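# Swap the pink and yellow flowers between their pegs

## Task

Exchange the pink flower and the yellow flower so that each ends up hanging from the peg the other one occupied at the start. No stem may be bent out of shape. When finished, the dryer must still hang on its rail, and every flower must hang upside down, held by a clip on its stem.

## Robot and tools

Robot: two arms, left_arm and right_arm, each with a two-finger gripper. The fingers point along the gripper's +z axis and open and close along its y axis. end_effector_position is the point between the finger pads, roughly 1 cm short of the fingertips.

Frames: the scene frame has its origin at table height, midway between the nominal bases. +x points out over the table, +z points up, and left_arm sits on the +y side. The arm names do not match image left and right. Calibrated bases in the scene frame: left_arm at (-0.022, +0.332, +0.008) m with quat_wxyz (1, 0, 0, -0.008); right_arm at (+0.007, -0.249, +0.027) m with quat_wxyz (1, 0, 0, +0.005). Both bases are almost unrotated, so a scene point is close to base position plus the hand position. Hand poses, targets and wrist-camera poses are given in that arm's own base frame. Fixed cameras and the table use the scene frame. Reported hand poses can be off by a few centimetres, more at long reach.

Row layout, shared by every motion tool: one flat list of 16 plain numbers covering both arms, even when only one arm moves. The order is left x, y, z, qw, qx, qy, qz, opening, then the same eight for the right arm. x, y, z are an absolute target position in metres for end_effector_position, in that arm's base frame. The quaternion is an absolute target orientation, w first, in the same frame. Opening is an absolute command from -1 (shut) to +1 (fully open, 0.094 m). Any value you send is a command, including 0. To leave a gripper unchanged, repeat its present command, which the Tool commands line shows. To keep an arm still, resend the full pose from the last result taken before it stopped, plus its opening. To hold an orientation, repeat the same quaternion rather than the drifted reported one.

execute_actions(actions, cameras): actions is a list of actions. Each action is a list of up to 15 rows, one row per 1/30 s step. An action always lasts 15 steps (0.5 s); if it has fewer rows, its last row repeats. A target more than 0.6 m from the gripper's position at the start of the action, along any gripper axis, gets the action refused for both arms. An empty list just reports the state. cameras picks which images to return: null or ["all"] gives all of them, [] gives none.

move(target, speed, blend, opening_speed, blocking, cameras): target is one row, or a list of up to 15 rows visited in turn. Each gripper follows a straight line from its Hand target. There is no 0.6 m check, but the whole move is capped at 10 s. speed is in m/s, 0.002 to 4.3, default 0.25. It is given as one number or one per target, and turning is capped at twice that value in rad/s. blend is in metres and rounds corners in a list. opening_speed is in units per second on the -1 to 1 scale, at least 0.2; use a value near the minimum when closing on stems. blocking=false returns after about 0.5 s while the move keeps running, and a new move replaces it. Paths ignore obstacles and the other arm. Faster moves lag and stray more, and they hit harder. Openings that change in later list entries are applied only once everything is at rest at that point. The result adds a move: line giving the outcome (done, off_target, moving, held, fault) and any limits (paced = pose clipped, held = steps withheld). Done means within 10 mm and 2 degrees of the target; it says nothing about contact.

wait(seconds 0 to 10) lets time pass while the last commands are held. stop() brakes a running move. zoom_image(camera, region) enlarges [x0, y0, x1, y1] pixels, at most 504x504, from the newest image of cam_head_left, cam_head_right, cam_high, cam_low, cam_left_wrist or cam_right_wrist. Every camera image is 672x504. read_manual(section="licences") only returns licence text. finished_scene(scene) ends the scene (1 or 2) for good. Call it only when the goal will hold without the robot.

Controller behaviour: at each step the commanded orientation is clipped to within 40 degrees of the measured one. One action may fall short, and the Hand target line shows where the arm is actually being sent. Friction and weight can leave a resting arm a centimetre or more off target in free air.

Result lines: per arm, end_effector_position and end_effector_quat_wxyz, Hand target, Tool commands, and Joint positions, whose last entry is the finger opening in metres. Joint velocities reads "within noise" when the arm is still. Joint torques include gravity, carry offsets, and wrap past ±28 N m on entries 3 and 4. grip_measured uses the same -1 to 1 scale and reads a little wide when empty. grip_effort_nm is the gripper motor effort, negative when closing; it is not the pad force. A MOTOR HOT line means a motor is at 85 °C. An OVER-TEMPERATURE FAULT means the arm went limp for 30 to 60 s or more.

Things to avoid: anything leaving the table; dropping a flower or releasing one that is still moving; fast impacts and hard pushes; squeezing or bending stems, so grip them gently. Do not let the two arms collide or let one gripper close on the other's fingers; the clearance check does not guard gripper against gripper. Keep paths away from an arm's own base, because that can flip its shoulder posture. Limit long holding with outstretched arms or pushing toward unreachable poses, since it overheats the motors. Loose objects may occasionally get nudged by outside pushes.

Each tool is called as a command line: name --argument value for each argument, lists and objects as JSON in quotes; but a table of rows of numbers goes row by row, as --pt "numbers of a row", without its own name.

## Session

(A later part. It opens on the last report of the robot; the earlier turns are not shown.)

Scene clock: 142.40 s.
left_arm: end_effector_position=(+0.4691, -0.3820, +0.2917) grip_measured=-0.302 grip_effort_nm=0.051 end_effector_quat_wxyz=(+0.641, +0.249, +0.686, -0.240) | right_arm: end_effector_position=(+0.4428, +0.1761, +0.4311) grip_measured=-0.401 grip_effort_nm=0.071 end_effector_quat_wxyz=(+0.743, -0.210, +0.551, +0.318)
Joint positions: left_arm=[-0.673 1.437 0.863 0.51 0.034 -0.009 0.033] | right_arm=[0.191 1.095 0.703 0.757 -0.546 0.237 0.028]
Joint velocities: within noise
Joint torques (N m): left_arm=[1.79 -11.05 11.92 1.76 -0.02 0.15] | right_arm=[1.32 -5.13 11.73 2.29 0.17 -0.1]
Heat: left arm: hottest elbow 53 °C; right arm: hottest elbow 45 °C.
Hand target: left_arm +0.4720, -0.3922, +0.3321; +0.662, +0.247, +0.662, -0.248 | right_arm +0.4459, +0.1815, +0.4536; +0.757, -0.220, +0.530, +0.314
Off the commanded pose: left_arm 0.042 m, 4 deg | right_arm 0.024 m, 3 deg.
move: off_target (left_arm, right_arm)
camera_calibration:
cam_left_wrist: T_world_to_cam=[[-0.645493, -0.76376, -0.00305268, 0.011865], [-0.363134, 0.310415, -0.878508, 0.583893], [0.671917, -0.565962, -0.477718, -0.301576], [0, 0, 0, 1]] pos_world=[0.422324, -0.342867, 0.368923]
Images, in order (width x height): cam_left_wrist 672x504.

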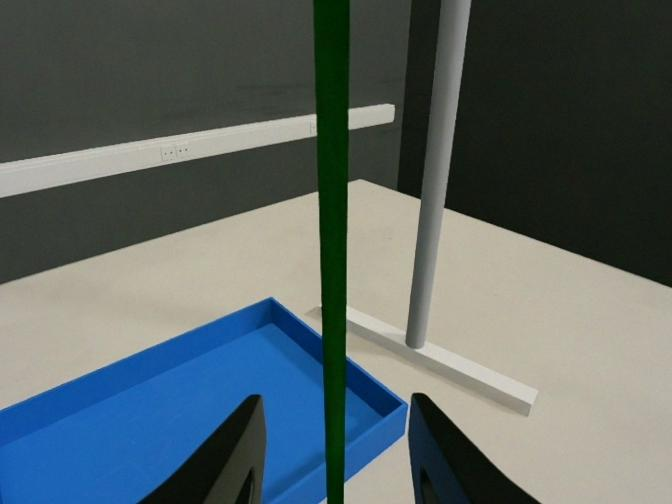

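Need 2 cm more.

move --pt "0.476 -0.394 0.348 0.662 0.2476 0.662 -0.2476 -0.3 0.447 0.182 0.454 0.757 -0.22 0.53 0.314 -0.4" --pt "0.476 -0.394 0.350 0.662 0.2476 0.662 -0.2476 -0.97 0.447 0.182 0.454 0.757 -0.22 0.53 0.314 -0.4" --opening_speed 0.3 --speed 0.05 --cameras '["cam_left_wrist","cam_head_left"]'

Scene clock: 148.17 s.
left_arm: end_effector_position=(+0.4711, -0.3835, +0.3085) grip_measured=-0.957 grip_effort_nm=-1.028 end_effector_quat_wxyz=(+0.640, +0.249, +0.686, -0.240) | right_arm: end_effector_position=(+0.4428, +0.1761, +0.4311) grip_measured=-0.401 grip_effort_nm=0.066 end_effector_quat_wxyz=(+0.743, -0.210, +0.551, +0.318)
Joint positions: left_arm=[-0.673 1.417 0.895 0.458 0.034 -0.009 0.002] | right_arm=[0.191 1.095 0.703 0.757 -0.546 0.237 0.028]
Joint velocities: within noise
Joint torques (N m): left_arm=[2.02 -11.05 12.19 1.77 0.07 0.15] | right_arm=[1.44 -5.01 11.78 2.35 0.16 -0.09]
Heat: left arm: hottest elbow 54 °C; right arm: hottest elbow 45 °C.
Hand target: left_arm +0.4739, -0.3922, +0.3499; +0.662, +0.247, +0.662, -0.248 | right_arm +0.4459, +0.1815, +0.4536; +0.757, -0.220, +0.530, +0.314
Off the commanded pose: left_arm 0.043 m, 4 deg | right_arm 0.024 m, 3 deg.
move: off_target (left_arm, right_arm); target 2's new opening was sent with left_arm's hand 0.043 m and 4 deg from that target
camera_calibration:
cam_left_wrist: T_world_to_cam=[[-0.645487, -0.763766, -0.00299316, 0.0119579], [-0.363966, 0.311042, -0.877942, 0.600227], [0.671473, -0.56561, -0.478758, -0.295088], [0, 0, 0, 1]] pos_world=[0.424324, -0.344467, 0.385725]
Images, in order (width x height): cam_head_left 672x504, cam_left_wrist 672x504.

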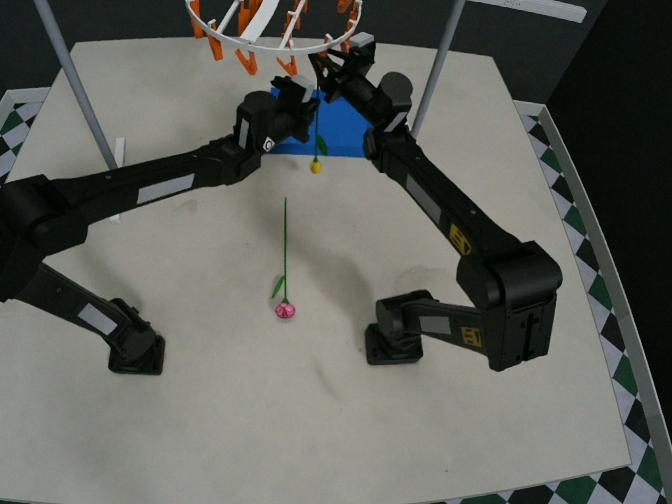

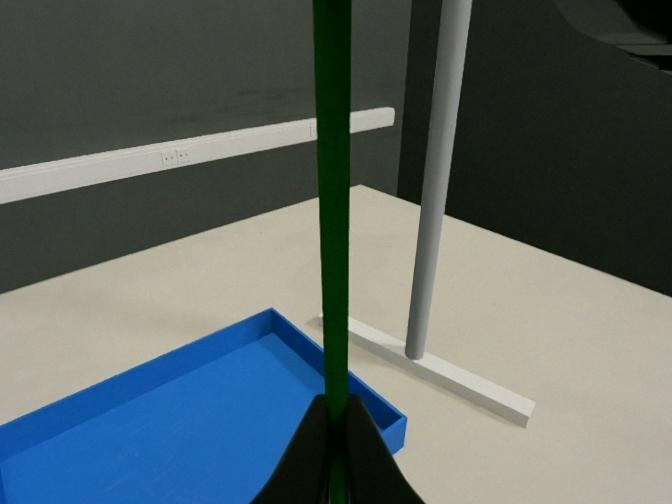

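move --target '[0.476,-0.394,0.350,0.662,0.2476,0.662,-0.2476,-0.97,0.447,0.182,0.454,0.757,-0.22,0.53,0.314,-0.75]' --opening_speed 0.25 --cameras '[]'

move --pt "0.466 -0.386 0.265 0.662 0.2476 0.662 -0.2476 -0.97 0.447 0.182 0.454 0.757 -0.22 0.53 0.314 -0.75" --pt "0.40 -0.32 0.26 0.662 0.2476 0.662 -0.2476 -0.97 0.447 0.182 0.454 0.757 -0.22 0.53 0.314 -0.75" --speed 0.06 --cameras '["cam_head_left","cam_left_wrist"]'

zoom_image --camera "cam_head_left" --region '[250, 20, 370, 140]'

Scene clock: 154.23 s.
left_arm: end_effector_position=(+0.4711, -0.3835, +0.3085) grip_measured=-0.960 grip_effort_nm=-1.067 end_effector_quat_wxyz=(+0.640, +0.249, +0.686, -0.240) | right_arm: end_effector_position=(+0.4428, +0.1761, +0.4311) grip_measured=-0.573 grip_effort_nm=-1.028 end_effector_quat_wxyz=(+0.743, -0.210, +0.551, +0.318)
Joint positions: left_arm=[-0.673 1.417 0.895 0.458 0.034 -0.009 0.002] | right_arm=[0.191 1.095 0.703 0.757 -0.546 0.236 0.02]
Joint velocities: within noise
Joint torques (N m): left_arm=[2.02 -10.99 12.21 1.8 0.07 0.15] | right_arm=[1.38 -5.36 11.74 2.3 0.15 -0.1]
Heat: left arm: hottest elbow 55 °C; right arm: hottest elbow 46 °C.
Hand target: left_arm +0.4739, -0.3922, +0.3499; +0.662, +0.247, +0.662, -0.248 | right_arm +0.4458, +0.1815, +0.4536; +0.757, -0.220, +0.530, +0.314
Off the commanded pose: left_arm 0.043 m, 4 deg | right_arm 0.024 m, 3 deg.
move: off_target (left_arm, right_arm)
No camera images: "cameras" was empty.

Scene clock: 157.70 s.
left_arm: end_effector_position=(+0.3979, -0.3258, +0.2457) grip_measured=-0.960 grip_effort_nm=-1.062 end_effector_quat_wxyz=(+0.647, +0.252, +0.675, -0.249) | right_arm: end_effector_position=(+0.4424, +0.1760, +0.4321) grip_measured=-0.573 grip_effort_nm=-1.033 end_effector_quat_wxyz=(+0.744, -0.210, +0.549, +0.317)
Joint positions: left_arm=[-0.665 1.303 0.561 0.703 0.059 -0.008 0.002] | right_arm=[0.191 1.095 0.703 0.762 -0.546 0.236 0.02]
Joint velocities: within noise
Joint torques (N m): left_arm=[3.43 -8.41 7.06 3.02 0.16 0.16] | right_arm=[1.26 -5.25 11.69 2.09 0.14 -0.1]
Heat: left arm: hottest elbow 54 °C; right arm: hottest elbow 46 °C.
Hand target: left_arm +0.3999, -0.3201, +0.2597; +0.662, +0.248, +0.663, -0.248 | right_arm +0.4459, +0.1815, +0.4536; +0.757, -0.220, +0.530, +0.314
Off the commanded pose: left_arm 0.016 m, 2 deg | right_arm 0.023 m, 3 deg.
move: off_target (left_arm, right_arm)
camera_calibration:
cam_left_wrist: T_world_to_cam=[[-0.659052, -0.752091, -0.00312666, 0.0178919], [-0.341171, 0.302666, -0.889942, 0.491799], [0.670263, -0.585451, -0.456064, -0.254905], [0, 0, 0, 1]] pos_world=[0.350432, -0.284628, 0.321475]
Images, in order (width x height): cam_head_left 672x504, cam_left_wrist 672x504.

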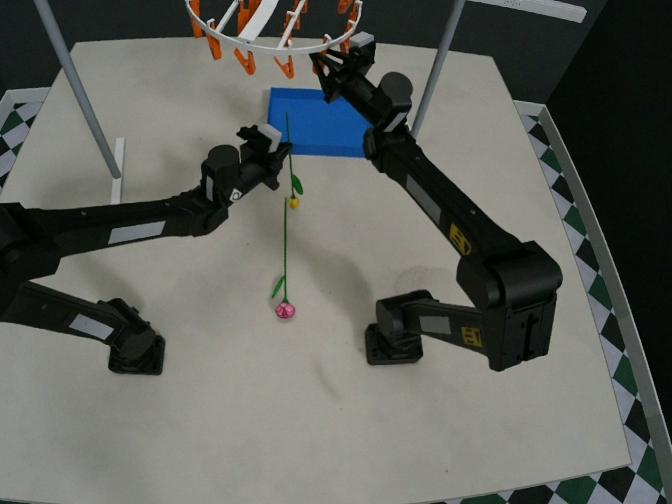

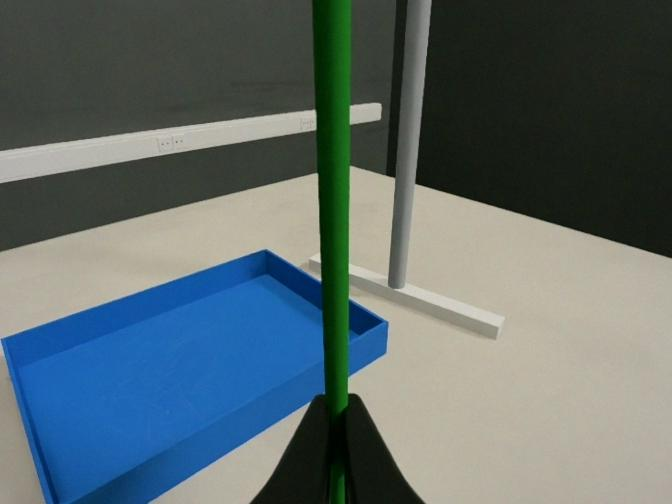

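Scaled by 4.200 from the camera's 672x504 image, which has a finer 960x720 frame.

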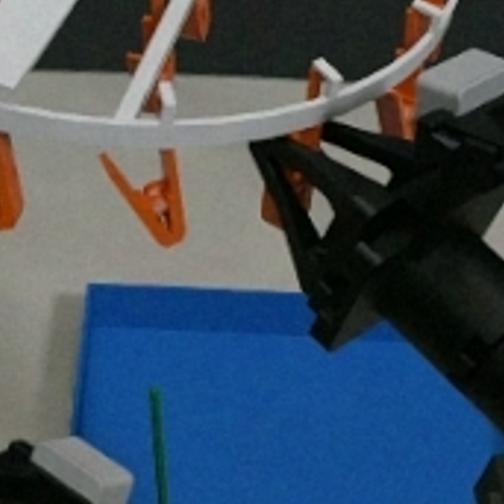

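move --pt "0.405 -0.30 0.28 0.662 0.2476 0.662 -0.2476 -0.97 0.447 0.182 0.454 0.757 -0.22 0.53 0.314 -0.2" --pt "0.42 -0.25 0.305 0.662 0.2476 0.662 -0.2476 -0.97 0.39 0.115 0.45 0.757 -0.22 0.53 0.314 -0.15" --pt "0.42 -0.25 0.305 0.662 0.2476 0.662 -0.2476 -0.97 0.28 0.10 0.30 0.658 -0.259 0.658 0.259 -0.2" --pt "0.42 -0.25 0.305 0.662 0.2476 0.662 -0.2476 -0.97 0.315 0.235 0.225 0.658 -0.259 0.658 0.259 -0.2" --speed '[0.06,0.1,0.2,0.2]' --opening_speed 0.4 --cameras '["cam_head_left","cam_right_wrist","cam_high"]'

Scene clock: 171.23 s.
left_arm: end_effector_position=(+0.4155, -0.2529, +0.2869) grip_measured=-0.960 grip_effort_nm=-1.062 end_effector_quat_wxyz=(+0.650, +0.248, +0.673, -0.252) | right_arm: end_effector_position=(+0.3157, +0.2313, +0.2228) grip_measured=-0.199 grip_effort_nm=-0.071 end_effector_quat_wxyz=(+0.655, -0.256, +0.663, +0.257)
Joint positions: left_arm=[-0.451 1.138 0.56 0.548 0.272 -0.008 0.002] | right_arm=[0.549 0.968 0.236 0.721 -0.194 0.003 0.038]
Joint velocities: within noise
Joint torques (N m): left_arm=[3.37 -6.83 9.43 1.78 0.14 0.14] | right_arm=[1.38 -0.97 7.45 2.85 0.08 0]
Heat: left arm: hottest elbow 54 °C; right arm: hottest elbow 47 °C.
Hand target: left_arm +0.4197, -0.2498, +0.3050; +0.662, +0.248, +0.662, -0.248 | right_arm +0.3149, +0.2350, +0.2249; +0.658, -0.259, +0.658, +0.259
Off the commanded pose: left_arm 0.019 m, 2 deg | right_arm 0.004 m, 1 deg.
move: off_target (left_arm)
camera_calibration:
cam_right_wrist: T_world_to_cam=[[0.680246, -0.732976, 0.00334457, -0.0470081], [-0.309887, -0.291723, -0.904913, 0.408065], [0.664255, 0.614527, -0.425583, -0.170096], [0, 0, 0, 1]] pos_world=[0.271418, 0.189115, 0.297031]
Images, in order (width x height): cam_head_left 672x504, cam_high 672x504, cam_right_wrist 672x504.

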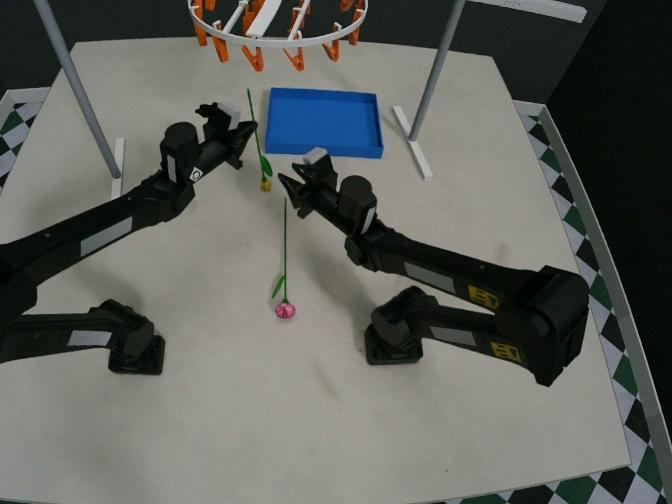

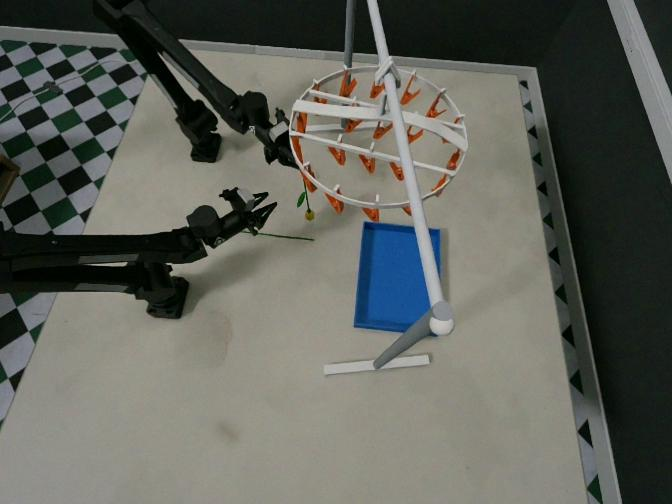

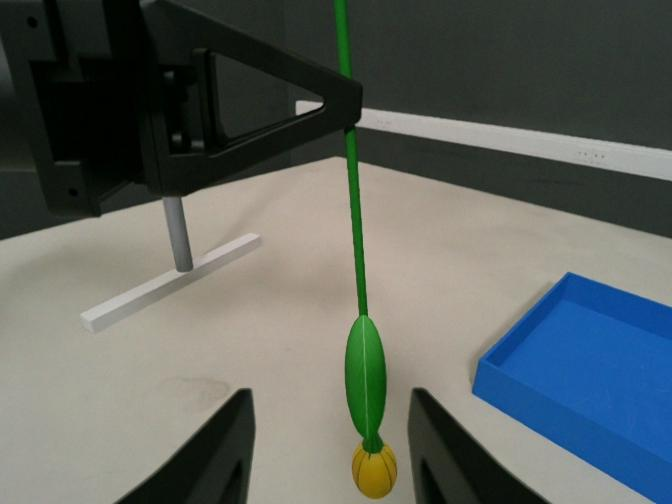

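move --target '[0.42,-0.25,0.305,0.662,0.2476,0.662,-0.2476,-0.97,0.362,0.272,0.262,0.658,-0.259,0.658,0.259,-0.2]' --speed 0.06 --cameras '["cam_right_wrist"]'

Scene clock: 176.47 s.
left_arm: end_effector_position=(+0.4155, -0.2529, +0.2869) grip_measured=-0.960 grip_effort_nm=-1.067 end_effector_quat_wxyz=(+0.650, +0.248, +0.673, -0.252) | right_arm: end_effector_position=(+0.3516, +0.2600, +0.2406) grip_measured=-0.199 grip_effort_nm=-0.076 end_effector_quat_wxyz=(+0.647, -0.257, +0.671, +0.255)
Joint positions: left_arm=[-0.451 1.138 0.56 0.548 0.272 -0.008 0.002] | right_arm=[0.571 1.076 0.372 0.671 -0.171 0.003 0.038]
Joint velocities: within noise
Joint torques (N m): left_arm=[3.25 -6.83 9.42 1.8 0.15 0.15] | right_arm=[1.38 -3.14 11.22 1.72 0.09 0.02]
Heat: left arm: hottest elbow 54 °C; right arm: hottest elbow 47 °C.
Hand target: left_arm +0.4197, -0.2498, +0.3050; +0.662, +0.248, +0.662, -0.248 | right_arm +0.3607, +0.2710, +0.2620; +0.658, -0.259, +0.658, +0.259
Off the commanded pose: left_arm 0.019 m, 2 deg | right_arm 0.027 m, 2 deg.
move: off_target (left_arm, right_arm)
camera_calibration:
cam_right_wrist: T_world_to_cam=[[0.679704, -0.733487, -0.000192305, -0.0493523], [-0.326436, -0.302265, -0.895587, 0.449992], [0.656843, 0.608796, -0.444887, -0.195298], [0, 0, 0, 1]] pos_world=[0.308719, 0.218714, 0.316112]
Images, in order (width x height): cam_right_wrist 672x504.

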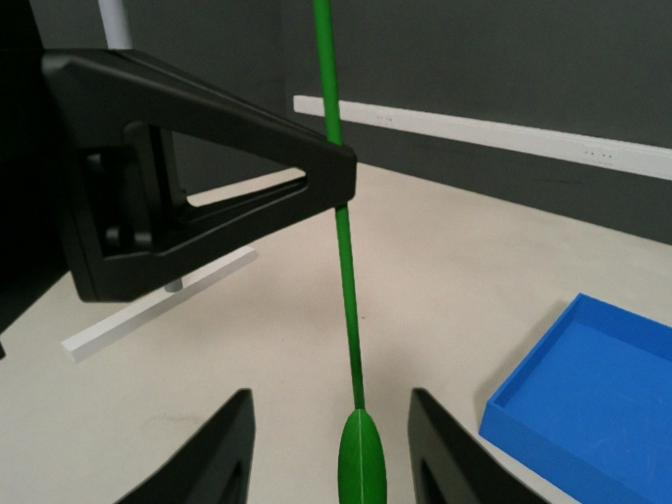

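move --target '[0.42,-0.25,0.305,0.662,0.2476,0.662,-0.2476,-0.97,0.396,0.296,0.270,0.658,-0.259,0.658,0.259,-0.2]' --speed 0.05 --cameras '["cam_right_wrist"]'

Scene clock: 180.07 s.
left_arm: end_effector_position=(+0.4155, -0.2529, +0.2869) grip_measured=-0.960 grip_effort_nm=-1.067 end_effector_quat_wxyz=(+0.650, +0.248, +0.673, -0.252) | right_arm: end_effector_position=(+0.3852, +0.2831, +0.2470) grip_measured=-0.199 grip_effort_nm=-0.071 end_effector_quat_wxyz=(+0.644, -0.258, +0.674, +0.254)
Joint positions: left_arm=[-0.451 1.138 0.56 0.548 0.272 -0.008 0.002] | right_arm=[0.575 1.192 0.479 0.671 -0.166 0.003 0.038]
Joint velocities: within noise
Joint torques (N m): left_arm=[3.37 -6.83 9.43 1.78 0.14 0.15] | right_arm=[1.61 -5.3 11.18 2.15 0.08 -0.02]
Heat: left arm: hottest elbow 54 °C; right arm: hottest elbow 47 °C.
Hand target: left_arm +0.4197, -0.2498, +0.3050; +0.662, +0.248, +0.662, -0.248 | right_arm +0.3946, +0.2949, +0.2700; +0.658, -0.259, +0.658, +0.259
Off the commanded pose: left_arm 0.019 m, 2 deg | right_arm 0.028 m, 3 deg.
move: off_target (left_arm, right_arm)
camera_calibration:
cam_right_wrist: T_world_to_cam=[[0.679689, -0.733499, -0.00173201, -0.0547812], [-0.333539, -0.306965, -0.891361, 0.47676], [0.65328, 0.606426, -0.453291, -0.224508], [0, 0, 0, 1]] pos_world=[0.342919, 0.242314, 0.323103]
Images, in order (width x height): cam_right_wrist 672x504.

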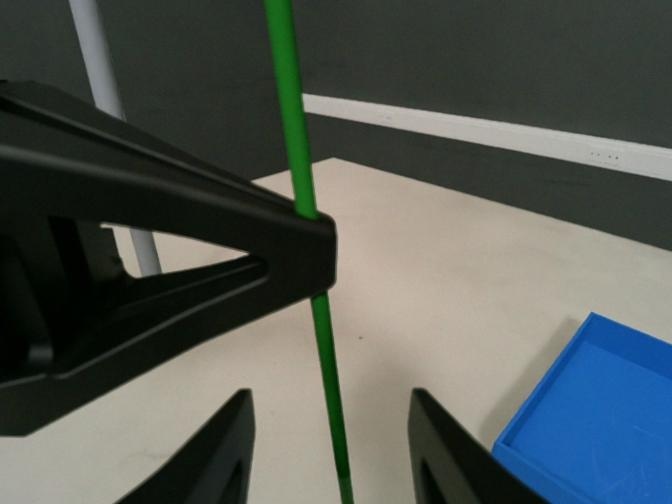

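move --target '[0.42,-0.25,0.305,0.662,0.2476,0.662,-0.2476,-0.97,0.412,0.308,0.267,0.658,-0.259,0.658,0.259,-0.2]' --speed 0.05 --cameras '["cam_right_wrist"]'

Scene clock: 184.10 s.
left_arm: end_effector_position=(+0.4155, -0.2529, +0.2869) grip_measured=-0.960 grip_effort_nm=-1.062 end_effector_quat_wxyz=(+0.650, +0.248, +0.673, -0.252) | right_arm: end_effector_position=(+0.4008, +0.2946, +0.2413) grip_measured=-0.199 grip_effort_nm=-0.076 end_effector_quat_wxyz=(+0.639, -0.259, +0.679, +0.253)
Joint positions: left_arm=[-0.451 1.138 0.56 0.548 0.272 -0.008 0.002] | right_arm=[0.579 1.259 0.523 0.68 -0.163 0.003 0.038]
Joint velocities: within noise
Joint torques (N m): left_arm=[3.31 -6.83 9.42 1.8 0.15 0.15] | right_arm=[1.49 -6.48 11.02 2.78 0.08 0]
Heat: left arm: hottest elbow 54 °C; right arm: hottest elbow 46 °C.
Hand target: left_arm +0.4197, -0.2498, +0.3050; +0.662, +0.248, +0.662, -0.248 | right_arm +0.4104, +0.3068, +0.2669; +0.658, -0.259, +0.658, +0.259
Off the commanded pose: left_arm 0.019 m, 2 deg | right_arm 0.031 m, 3 deg.
move: off_target (left_arm, right_arm)
camera_calibration:
cam_right_wrist: T_world_to_cam=[[0.679671, -0.733507, -0.00392304, -0.056497], [-0.343934, -0.313958, -0.884952, 0.485044], [0.647886, 0.602826, -0.465666, -0.237999], [0, 0, 0, 1]] pos_world=[0.359419, 0.254314, 0.318191]
Images, in order (width x height): cam_right_wrist 672x504.

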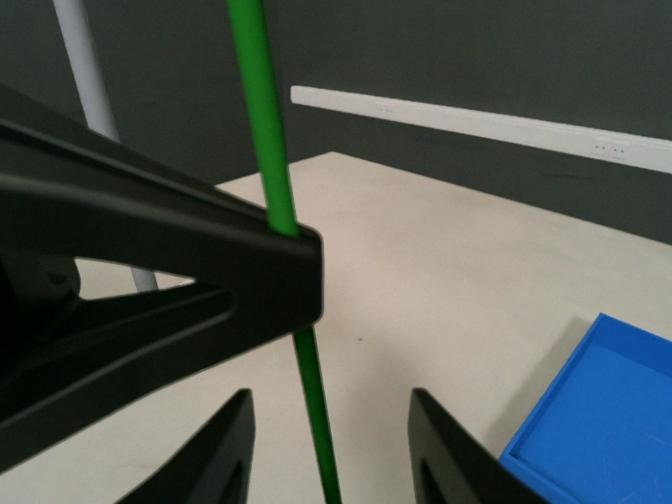

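move --target '[0.42,-0.25,0.305,0.662,0.2476,0.662,-0.2476,-0.97,0.412,0.312,0.267,0.658,-0.259,0.658,0.259,-0.97]' --opening_speed 0.3 --cameras '["cam_right_wrist"]'

zoom_image --camera "cam_right_wrist" --region '[240, 200, 440, 400]'

Scene clock: 189.40 s.
left_arm: end_effector_position=(+0.4155, -0.2529, +0.2869) grip_measured=-0.960 grip_effort_nm=-1.067 end_effector_quat_wxyz=(+0.650, +0.248, +0.673, -0.252) | right_arm: end_effector_position=(+0.4007, +0.2991, +0.2419) grip_measured=-0.943 grip_effort_nm=-0.984 end_effector_quat_wxyz=(+0.639, -0.260, +0.678, +0.253)
Joint positions: left_arm=[-0.451 1.138 0.56 0.548 0.272 -0.008 0.002] | right_arm=[0.59 1.265 0.529 0.682 -0.153 0.003 0.003]
Joint velocities: within noise
Joint torques (N m): left_arm=[3.25 -6.83 9.42 1.77 0.14 0.15] | right_arm=[1.44 -6.59 11 2.69 0.09 0.01]
Heat: left arm: hottest elbow 54 °C; right arm: hottest elbow 47 °C.
Hand target: left_arm +0.4196, -0.2499, +0.3050; +0.662, +0.248, +0.662, -0.248 | right_arm +0.4104, +0.3109, +0.2670; +0.658, -0.259, +0.658, +0.259
Off the commanded pose: left_arm 0.019 m, 2 deg | right_arm 0.030 m, 3 deg.
move: off_target (left_arm, right_arm)
camera_calibration:
cam_right_wrist: T_world_to_cam=[[0.680828, -0.732437, -0.00312482, -0.0540039], [-0.342022, -0.314144, -0.885627, 0.486409], [0.647684, 0.604028, -0.464387, -0.240996], [0, 0, 0, 1]] pos_world=[0.359219, 0.258816, 0.318693]
Images, in order (width x height): cam_right_wrist 672x504.

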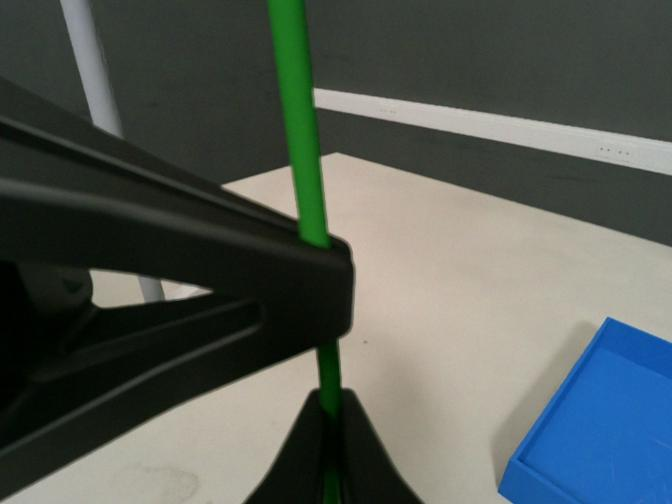

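Scaled by 2.520 from the camera's 672x504 image, which has a finer 960x720 frame.

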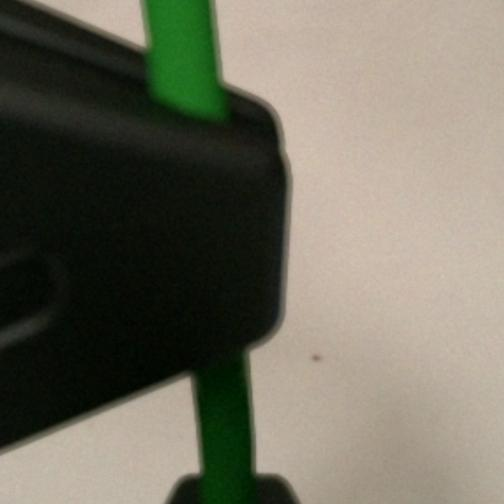

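move --pt "0.42 -0.25 0.306 0.662 0.2476 0.662 -0.2476 -0.4 0.412 0.312 0.267 0.658 -0.259 0.658 0.259 -0.97" --pt "0.34 -0.18 0.31 0.662 0.2476 0.662 -0.2476 -0.3 0.412 0.312 0.267 0.658 -0.259 0.658 0.259 -0.97" --pt "0.31 -0.10 0.38 0.804 0.1095 0.563 -0.156 -0.05 0.37 0.255 0.235 0.658 -0.259 0.658 0.259 -0.97" --speed '[0.05,0.1,0.2]' --opening_speed 0.4

zoom_image --camera "cam_left_wrist" --region '[200, 60, 450, 260]'

Scene clock: 199.67 s.
left_arm: end_effector_position=(+0.3123, -0.1053, +0.3715) grip_measured=-0.052 grip_effort_nm=0.051 end_effector_quat_wxyz=(+0.795, +0.118, +0.575, -0.157) | right_arm: end_effector_position=(+0.3704, +0.2602, +0.2307) grip_measured=-0.946 grip_effort_nm=-1.033 end_effector_quat_wxyz=(+0.650, -0.262, +0.664, +0.262)
Joint positions: left_arm=[-0.252 0.503 0.298 0.526 0.138 -0.039 0.045] | right_arm=[0.526 1.18 0.391 0.769 -0.232 0.003 0.003]
Joint velocities: within noise
Joint torques (N m): left_arm=[3.43 -0.21 8.84 2.78 -0.09 -0.06] | right_arm=[-0.15 -6.24 6.34 2.78 -0.1 -0.02]
Heat: left arm: hottest elbow 54 °C; right arm: hottest elbow 46 °C.
Hand target: left_arm +0.3100, -0.1001, +0.3799; +0.804, +0.110, +0.563, -0.156 | right_arm +0.3699, +0.2551, +0.2349; +0.658, -0.259, +0.658, +0.259
Off the commanded pose: left_arm 0.010 m, 2 deg | right_arm 0.007 m, 1 deg.
move: done
camera_calibration:
cam_left_wrist: T_world_to_cam=[[-0.376513, -0.926249, -0.0173753, 0.0264148], [-0.101604, 0.059929, -0.993018, 0.445654], [0.920823, -0.372118, -0.116675, -0.193006], [0, 0, 0, 1]] pos_world=[0.232951, -0.0740622, 0.420483]
cam_right_wrist: T_world_to_cam=[[0.691673, -0.72221, 0.000942743, -0.0695799], [-0.312035, -0.300018, -0.901456, 0.442788], [0.651324, 0.623219, -0.432869, -0.216686], [0, 0, 0, 1]] pos_world=[0.327424, 0.217636, 0.305423]

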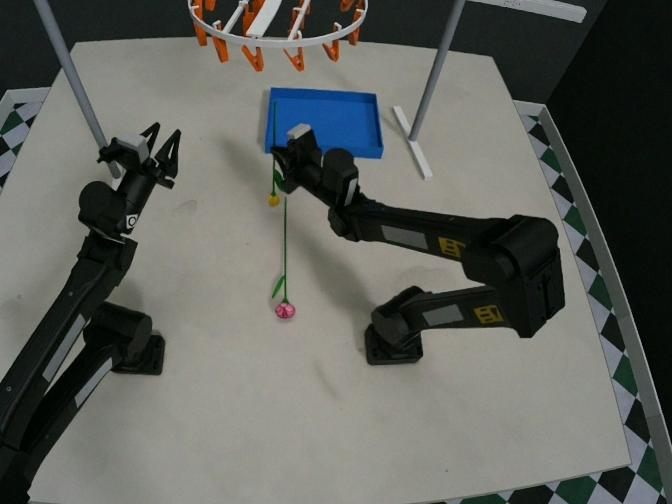

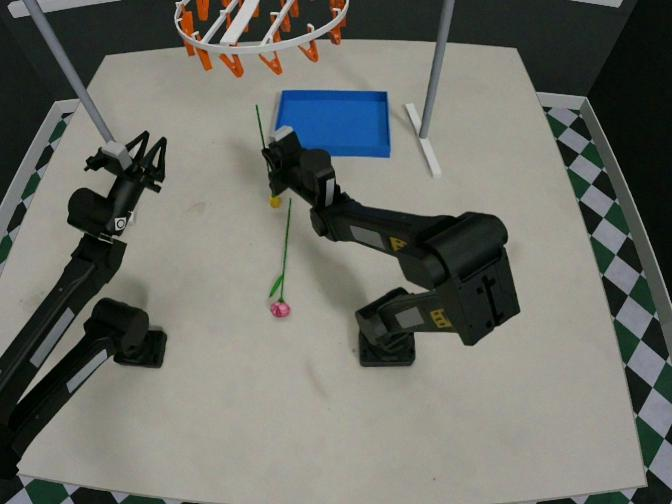

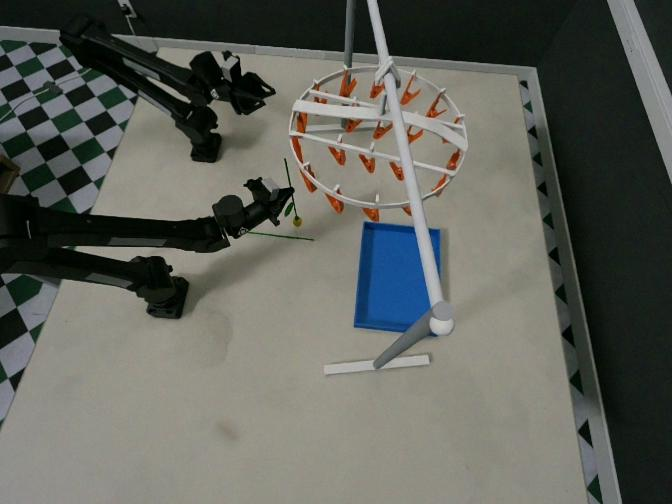

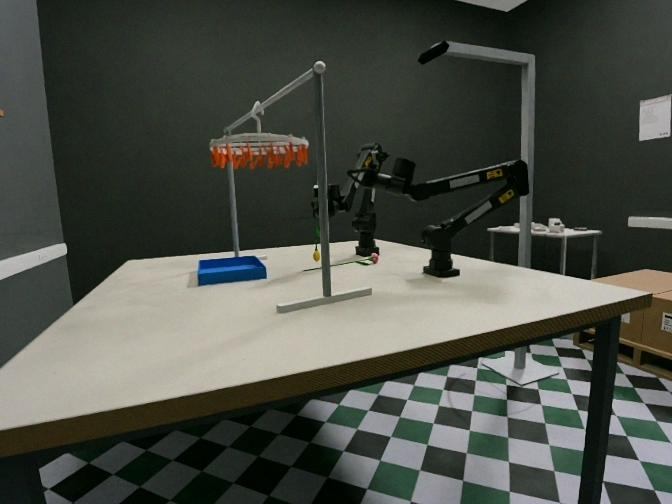

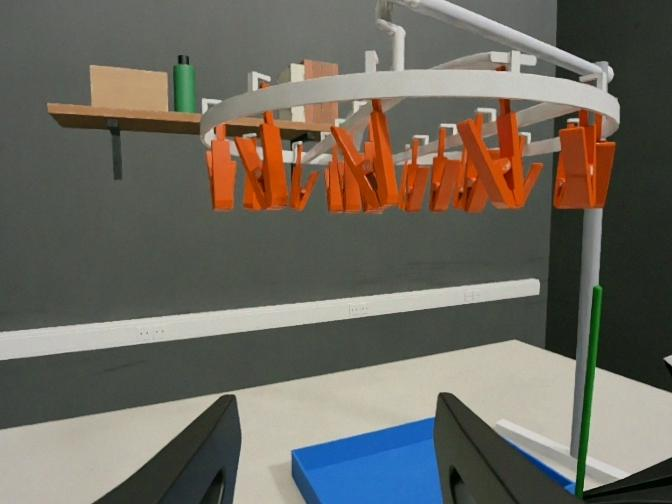

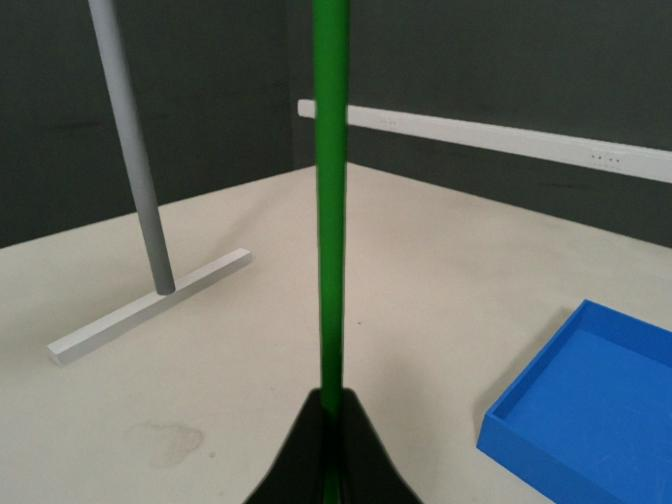

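Scaled by 2.016 from the camera's 672x504 image, which has a finer 960x720 frame.

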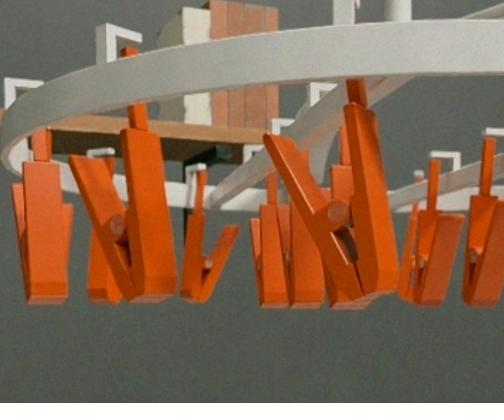

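move --target '[0.36,-0.10,0.42,0.804,0.1095,0.563,-0.156,-0.05,0.34,0.22,0.235,0.658,-0.259,0.658,0.259,-0.97]' --speed 0.12 --cameras '["cam_left_wrist"]'

zoom_image --camera "cam_left_wrist" --region '[250, 130, 450, 330]'

Scene clock: 209.43 s.
left_arm: end_effector_position=(+0.3543, -0.1026, +0.3796) grip_measured=-0.052 grip_effort_nm=0.056 end_effector_quat_wxyz=(+0.782, +0.115, +0.593, -0.156) | right_arm: end_effector_position=(+0.3409, +0.2246, +0.2380) grip_measured=-0.946 grip_effort_nm=-1.038 end_effector_quat_wxyz=(+0.659, -0.260, +0.655, +0.263)
Joint positions: left_arm=[-0.194 0.669 0.388 0.561 0.186 -0.058 0.045] | right_arm=[0.46 1.014 0.295 0.726 -0.298 0.003 0.003]
Joint velocities: within noise
Joint torques (N m): left_arm=[3.31 -0.26 12.98 2.91 0.11 -0.06] | right_arm=[-0.21 -3.49 6.64 1.68 -0.09 -0.01]
Heat: left arm: hottest elbow 56 °C; right arm: hottest elbow 46 °C.
Hand target: left_arm +0.3572, -0.0995, +0.4189; +0.804, +0.110, +0.563, -0.156 | right_arm +0.3401, +0.2201, +0.2350; +0.658, -0.259, +0.658, +0.259
Off the commanded pose: left_arm 0.041 m, 4 deg | right_arm 0.006 m, 1 deg.
move: off_target (left_arm)
camera_calibration:
cam_left_wrist: T_world_to_cam=[[-0.371008, -0.928607, -0.00655026, 0.0386461], [-0.145234, 0.0649896, -0.987261, 0.471569], [0.917202, -0.36533, -0.158977, -0.211623], [0, 0, 0, 1]] pos_world=[0.276927, -0.0720722, 0.432172]
Images, in order (width x height): cam_left_wrist 672x504.

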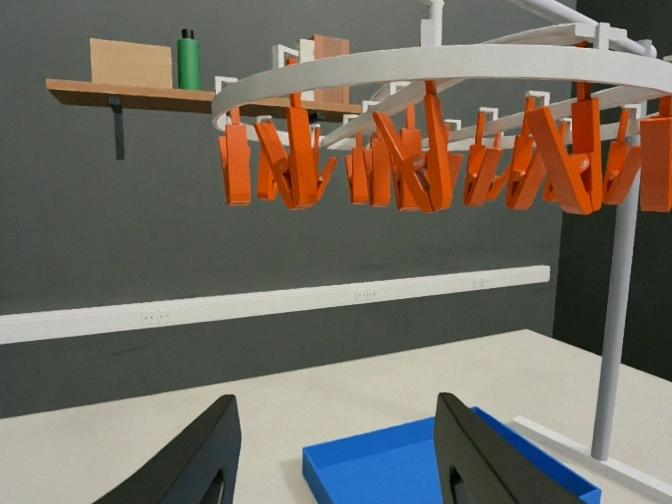

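Scaled by 2.520 from the camera's 672x504 image, which has a finer 960x720 frame.

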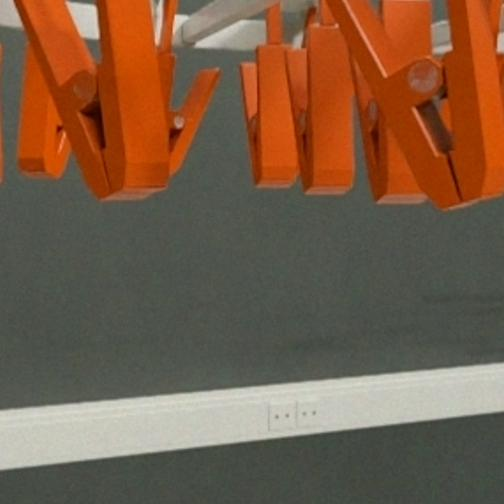

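move --target '[0.398,-0.149,0.496,0.804,0.1095,0.563,-0.156,-0.05,0.34,0.22,0.235,0.658,-0.259,0.658,0.259,-0.97]' --speed 0.08 --cameras '["cam_left_wrist","cam_high"]'

zoom_image --camera "cam_left_wrist" --region '[210, 200, 460, 450]'

Scene clock: 218.00 s.
left_arm: end_effector_position=(+0.3948, -0.1430, +0.4619) grip_measured=-0.052 grip_effort_nm=0.051 end_effector_quat_wxyz=(+0.791, +0.107, +0.582, -0.154) | right_arm: end_effector_position=(+0.3409, +0.2247, +0.2378) grip_measured=-0.946 grip_effort_nm=-1.033 end_effector_quat_wxyz=(+0.659, -0.260, +0.655, +0.263)
Joint positions: left_arm=[-0.329 0.805 0.641 0.47 0.044 -0.025 0.045] | right_arm=[0.46 1.014 0.295 0.725 -0.298 0.003 0.003]
Joint velocities: within noise
Joint torques (N m): left_arm=[1.73 -1.79 13.39 1.54 -0.08 0.17] | right_arm=[-0.09 -3.66 6.67 1.7 -0.1 0]
Heat: left arm: hottest elbow 60 °C; right arm: hottest elbow 45 °C.
Hand target: left_arm +0.3958, -0.1479, +0.4952; +0.804, +0.109, +0.563, -0.156 | right_arm +0.3400, +0.2201, +0.2349; +0.658, -0.259, +0.658, +0.259
Off the commanded pose: left_arm 0.035 m, 3 deg | right_arm 0.006 m, 1 deg.
move: off_target (left_arm)
camera_calibration:
cam_left_wrist: T_world_to_cam=[[-0.360206, -0.932872, -0.000875132, 0.0090985], [-0.120171, 0.0473314, -0.991624, 0.550894], [0.9251, -0.357084, -0.129153, -0.266095], [0, 0, 0, 1]] pos_world=[0.315643, -0.112605, 0.511921]
Images, in order (width x height): cam_high 672x504, cam_left_wrist 672x504.

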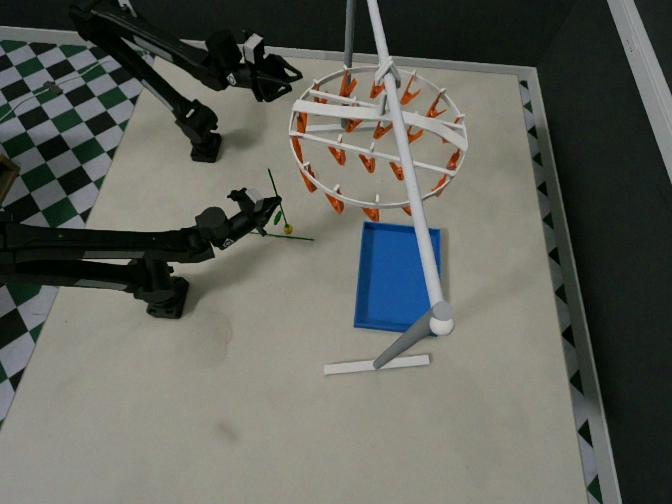

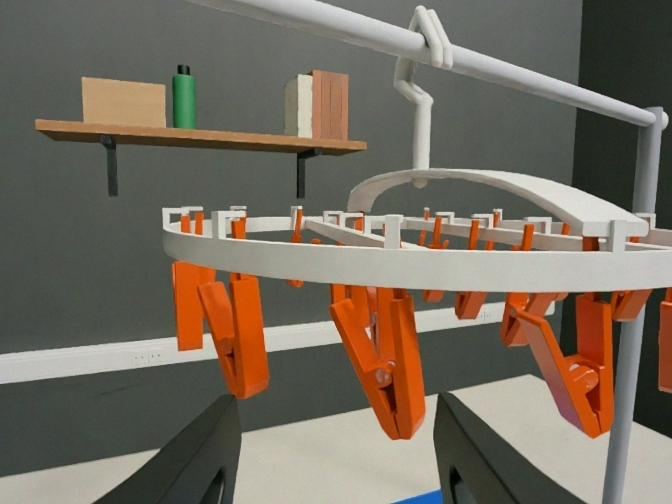

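Scaled by 2.016 from the camera's 672x504 image, which has a finer 960x720 frame.

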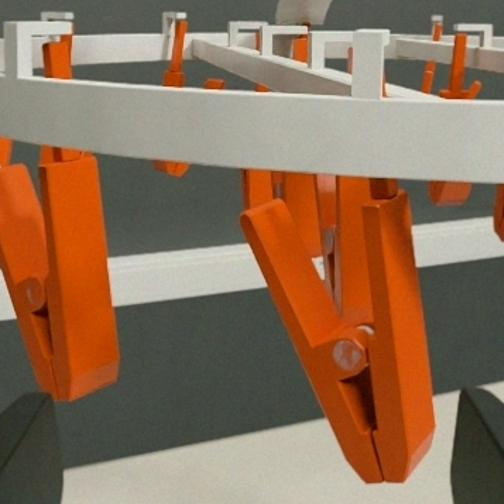

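move --target '[0.462,-0.185,0.498,0.804,0.1095,0.563,-0.156,-0.05,0.34,0.22,0.235,0.658,-0.259,0.658,0.259,-0.97]' --speed 0.05 --cameras '["cam_left_wrist"]'

Scene clock: 223.40 s.
left_arm: end_effector_position=(+0.4581, -0.1775, +0.4572) grip_measured=-0.052 grip_effort_nm=0.051 end_effector_quat_wxyz=(+0.782, +0.110, +0.595, -0.152) | right_arm: end_effector_position=(+0.3409, +0.2247, +0.2378) grip_measured=-0.946 grip_effort_nm=-1.028 end_effector_quat_wxyz=(+0.659, -0.260, +0.655, +0.263)
Joint positions: left_arm=[-0.366 1.031 0.768 0.535 0.008 -0.012 0.045] | right_arm=[0.46 1.014 0.295 0.725 -0.298 0.003 0.003]
Joint velocities: within noise
Joint torques (N m): left_arm=[1.73 -4.48 13.11 2.93 -0.07 0.16] | right_arm=[-0.32 -3.55 6.68 1.76 -0.09 0.01]
Heat: left arm: hottest elbow 61 °C; right arm: hottest elbow 44 °C.
Hand target: left_arm +0.4591, -0.1837, +0.4966; +0.804, +0.109, +0.563, -0.156 | right_arm +0.3401, +0.2201, +0.2349; +0.658, -0.259, +0.658, +0.259
Off the commanded pose: left_arm 0.042 m, 4 deg | right_arm 0.006 m, 1 deg.
move: off_target (left_arm)
camera_calibration:
cam_left_wrist: T_world_to_cam=[[-0.359969, -0.932962, -0.0020802, 0.000148345], [-0.149744, 0.0599771, -0.986904, 0.569148], [0.920868, -0.354944, -0.161296, -0.320618], [0, 0, 0, 1]] pos_world=[0.380527, -0.147799, 0.50998]
Images, in order (width x height): cam_left_wrist 672x504.

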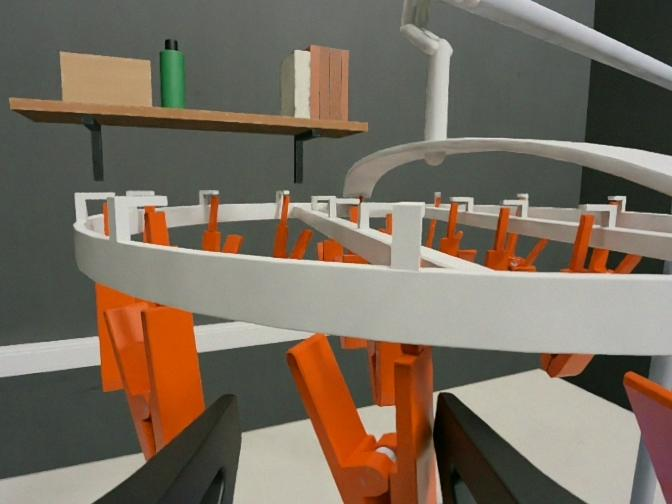

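move --target '[0.460,-0.195,0.498,0.804,0.1095,0.563,-0.156,-0.05,0.34,0.22,0.235,0.658,-0.259,0.658,0.259,-0.97]' --speed 0.05 --cameras '["cam_left_wrist"]'

Scene clock: 226.33 s.
left_arm: end_effector_position=(+0.4561, -0.1875, +0.4581) grip_measured=-0.052 grip_effort_nm=0.056 end_effector_quat_wxyz=(+0.782, +0.110, +0.594, -0.152) | right_arm: end_effector_position=(+0.3408, +0.2247, +0.2379) grip_measured=-0.946 grip_effort_nm=-1.043 end_effector_quat_wxyz=(+0.659, -0.260, +0.655, +0.263)
Joint positions: left_arm=[-0.396 1.036 0.773 0.537 -0.02 -0.002 0.045] | right_arm=[0.46 1.013 0.295 0.725 -0.298 0.003 0.003]
Joint velocities: within noise
Joint torques (N m): left_arm=[1.73 -4.42 13.31 2.88 -0.08 0.18] | right_arm=[-0.21 -3.66 6.71 1.69 -0.09 -0.01]
Heat: left arm: hottest elbow 62 °C; right arm: hottest elbow 44 °C.
Hand target: left_arm +0.4572, -0.1937, +0.4966; +0.804, +0.109, +0.563, -0.156 | right_arm +0.3400, +0.2201, +0.2351; +0.658, -0.259, +0.658, +0.259
Off the commanded pose: left_arm 0.041 m, 4 deg | right_arm 0.006 m, 1 deg.
move: off_target (left_arm)
camera_calibration:
cam_left_wrist: T_world_to_cam=[[-0.360602, -0.932711, -0.00409869, -0.00871621], [-0.147589, 0.0613985, -0.987141, 0.569754], [0.920969, -0.355361, -0.159798, -0.323009], [0, 0, 0, 1]] pos_world=[0.378428, -0.157896, 0.510776]
Images, in order (width x height): cam_left_wrist 672x504.

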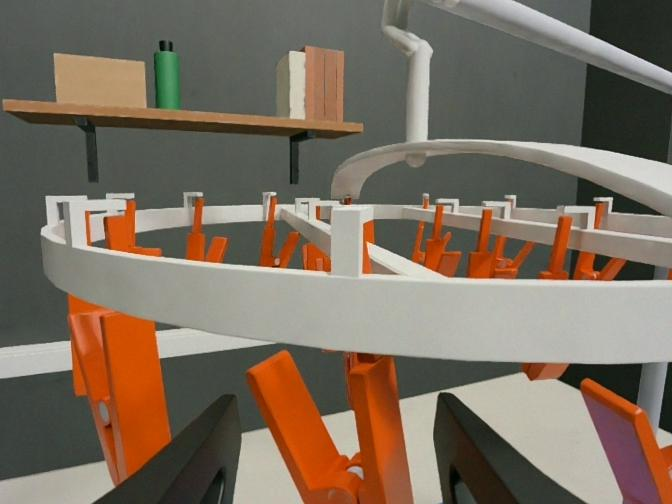

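move --target '[0.464,-0.195,0.498,0.804,0.1095,0.563,-0.156,-0.75,0.34,0.22,0.235,0.658,-0.259,0.658,0.259,-0.97]' --opening_speed 0.25 --cameras '["cam_left_wrist","cam_high"]'

zoom_image --camera "cam_left_wrist" --region '[220, 304, 440, 504]'

Scene clock: 231.27 s.
left_arm: end_effector_position=(+0.4594, -0.1889, +0.4589) grip_measured=-0.748 grip_effort_nm=-0.125 end_effector_quat_wxyz=(+0.783, +0.110, +0.593, -0.152) | right_arm: end_effector_position=(+0.3408, +0.2247, +0.2379) grip_measured=-0.946 grip_effort_nm=-1.028 end_effector_quat_wxyz=(+0.659, -0.260, +0.655, +0.263)
Joint positions: left_arm=[-0.396 1.047 0.782 0.541 -0.02 -0.002 0.012] | right_arm=[0.46 1.013 0.295 0.725 -0.298 0.003 0.003]
Joint velocities: within noise
Joint torques (N m): left_arm=[2.08 -4.54 13.16 2.86 0.1 0.15] | right_arm=[-0.32 -3.66 6.65 1.77 -0.1 -0.01]
Heat: left arm: hottest elbow 63 °C; right arm: hottest elbow 43 °C.
Hand target: left_arm +0.4613, -0.1937, +0.4969; +0.804, +0.109, +0.563, -0.156 | right_arm +0.3400, +0.2201, +0.2351; +0.658, -0.259, +0.658, +0.259
Off the commanded pose: left_arm 0.040 m, 4 deg | right_arm 0.006 m, 1 deg.
move: off_target (left_arm)
camera_calibration:
cam_left_wrist: T_world_to_cam=[[-0.360079, -0.93291, -0.00476531, -0.00862724], [-0.145978, 0.0613872, -0.987381, 0.570515], [0.92143, -0.354839, -0.158288, -0.327266], [0, 0, 0, 1]] pos_world=[0.381729, -0.159198, 0.511472]
Images, in order (width x height): cam_high 672x504, cam_left_wrist 672x504.

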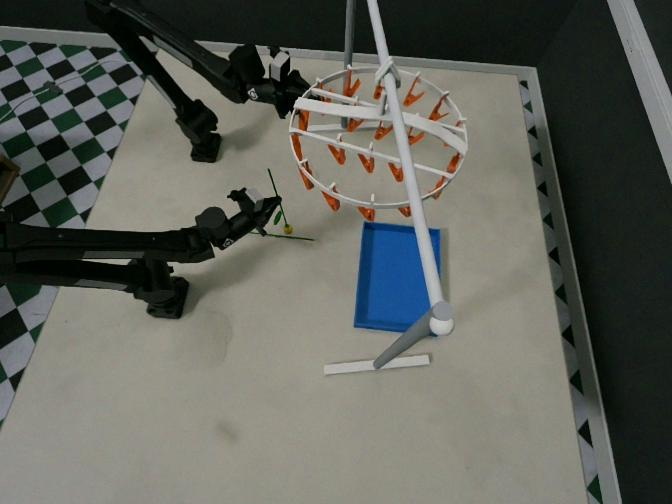

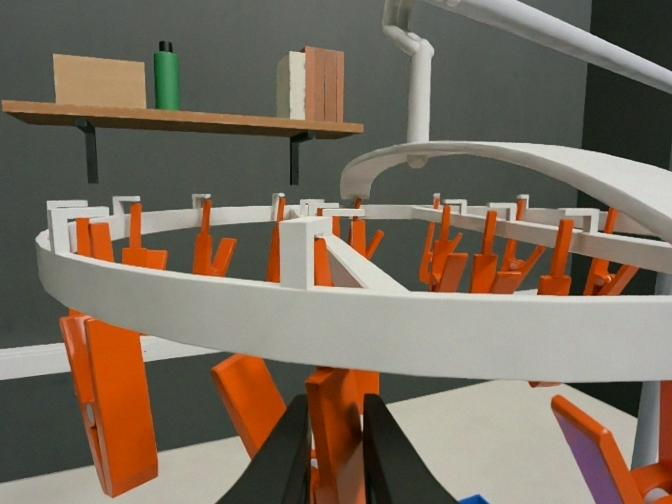

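Scaled by 2.291 from the camera's 672x504 image, which has a finer 960x720 frame.

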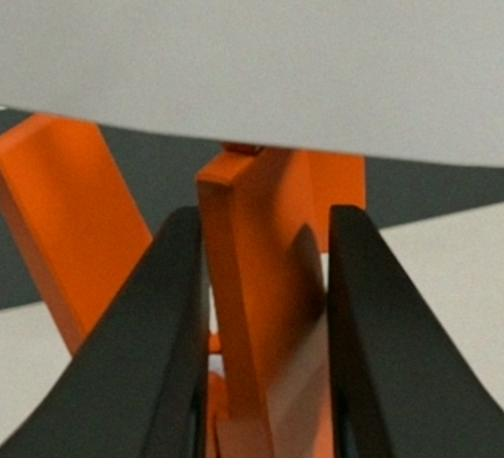

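move --pt "0.464 -0.195 0.498 0.804 0.1095 0.563 -0.156 -0.5 0.34 0.22 0.235 0.658 -0.259 0.658 0.259 -0.97" --pt "0.415 -0.175 0.488 0.804 0.1095 0.563 -0.156 -0.05 0.34 0.22 0.235 0.658 -0.259 0.658 0.259 -0.97" --opening_speed 0.5 --speed 0.06 --cameras '["cam_left_wrist"]'

Scene clock: 237.17 s.
left_arm: end_effector_position=(+0.4201, -0.1724, +0.4845) grip_measured=-0.053 grip_effort_nm=0.056 end_effector_quat_wxyz=(+0.803, +0.105, +0.565, -0.156) | right_arm: end_effector_position=(+0.3408, +0.2247, +0.2379) grip_measured=-0.946 grip_effort_nm=-1.038 end_effector_quat_wxyz=(+0.659, -0.260, +0.655, +0.263)
Joint positions: left_arm=[-0.396 0.923 0.733 0.536 -0.02 -0.001 0.045] | right_arm=[0.46 1.013 0.295 0.725 -0.298 0.003 0.003]
Joint velocities: within noise
Joint torques (N m): left_arm=[1.85 -4.84 8.8 1.48 0.02 0.16] | right_arm=[-0.21 -3.55 6.69 1.74 -0.1 0.01]
Heat: left arm: hottest elbow 63 °C; right arm: hottest elbow 43 °C.
Hand target: left_arm +0.4151, -0.1749, +0.4879; +0.804, +0.110, +0.563, -0.156 | right_arm +0.3400, +0.2201, +0.2350; +0.658, -0.259, +0.658, +0.259
Off the commanded pose: left_arm 0.007 m, 1 deg | right_arm 0.006 m, 1 deg.
move: done
camera_calibration:
cam_left_wrist: T_world_to_cam=[[-0.35959, -0.933104, -0.00345393, -0.00825164], [-0.0815078, 0.0350976, -0.996055, 0.561561], [0.929544, -0.35789, -0.088676, -0.318826], [0, 0, 0, 1]] pos_world=[0.339167, -0.141514, 0.531044]
Images, in order (width x height): cam_left_wrist 672x504.

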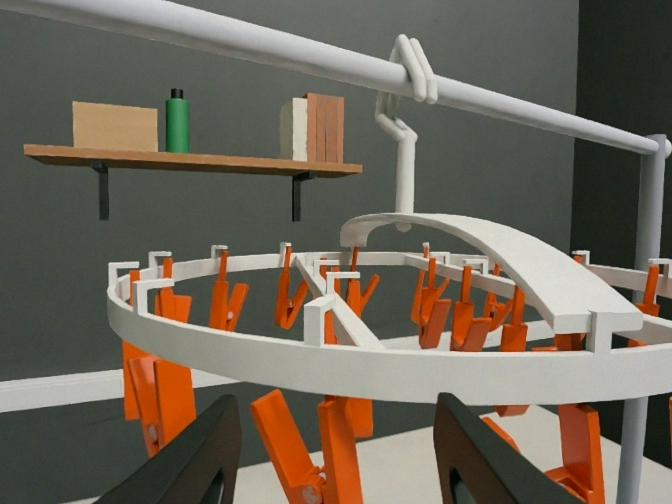

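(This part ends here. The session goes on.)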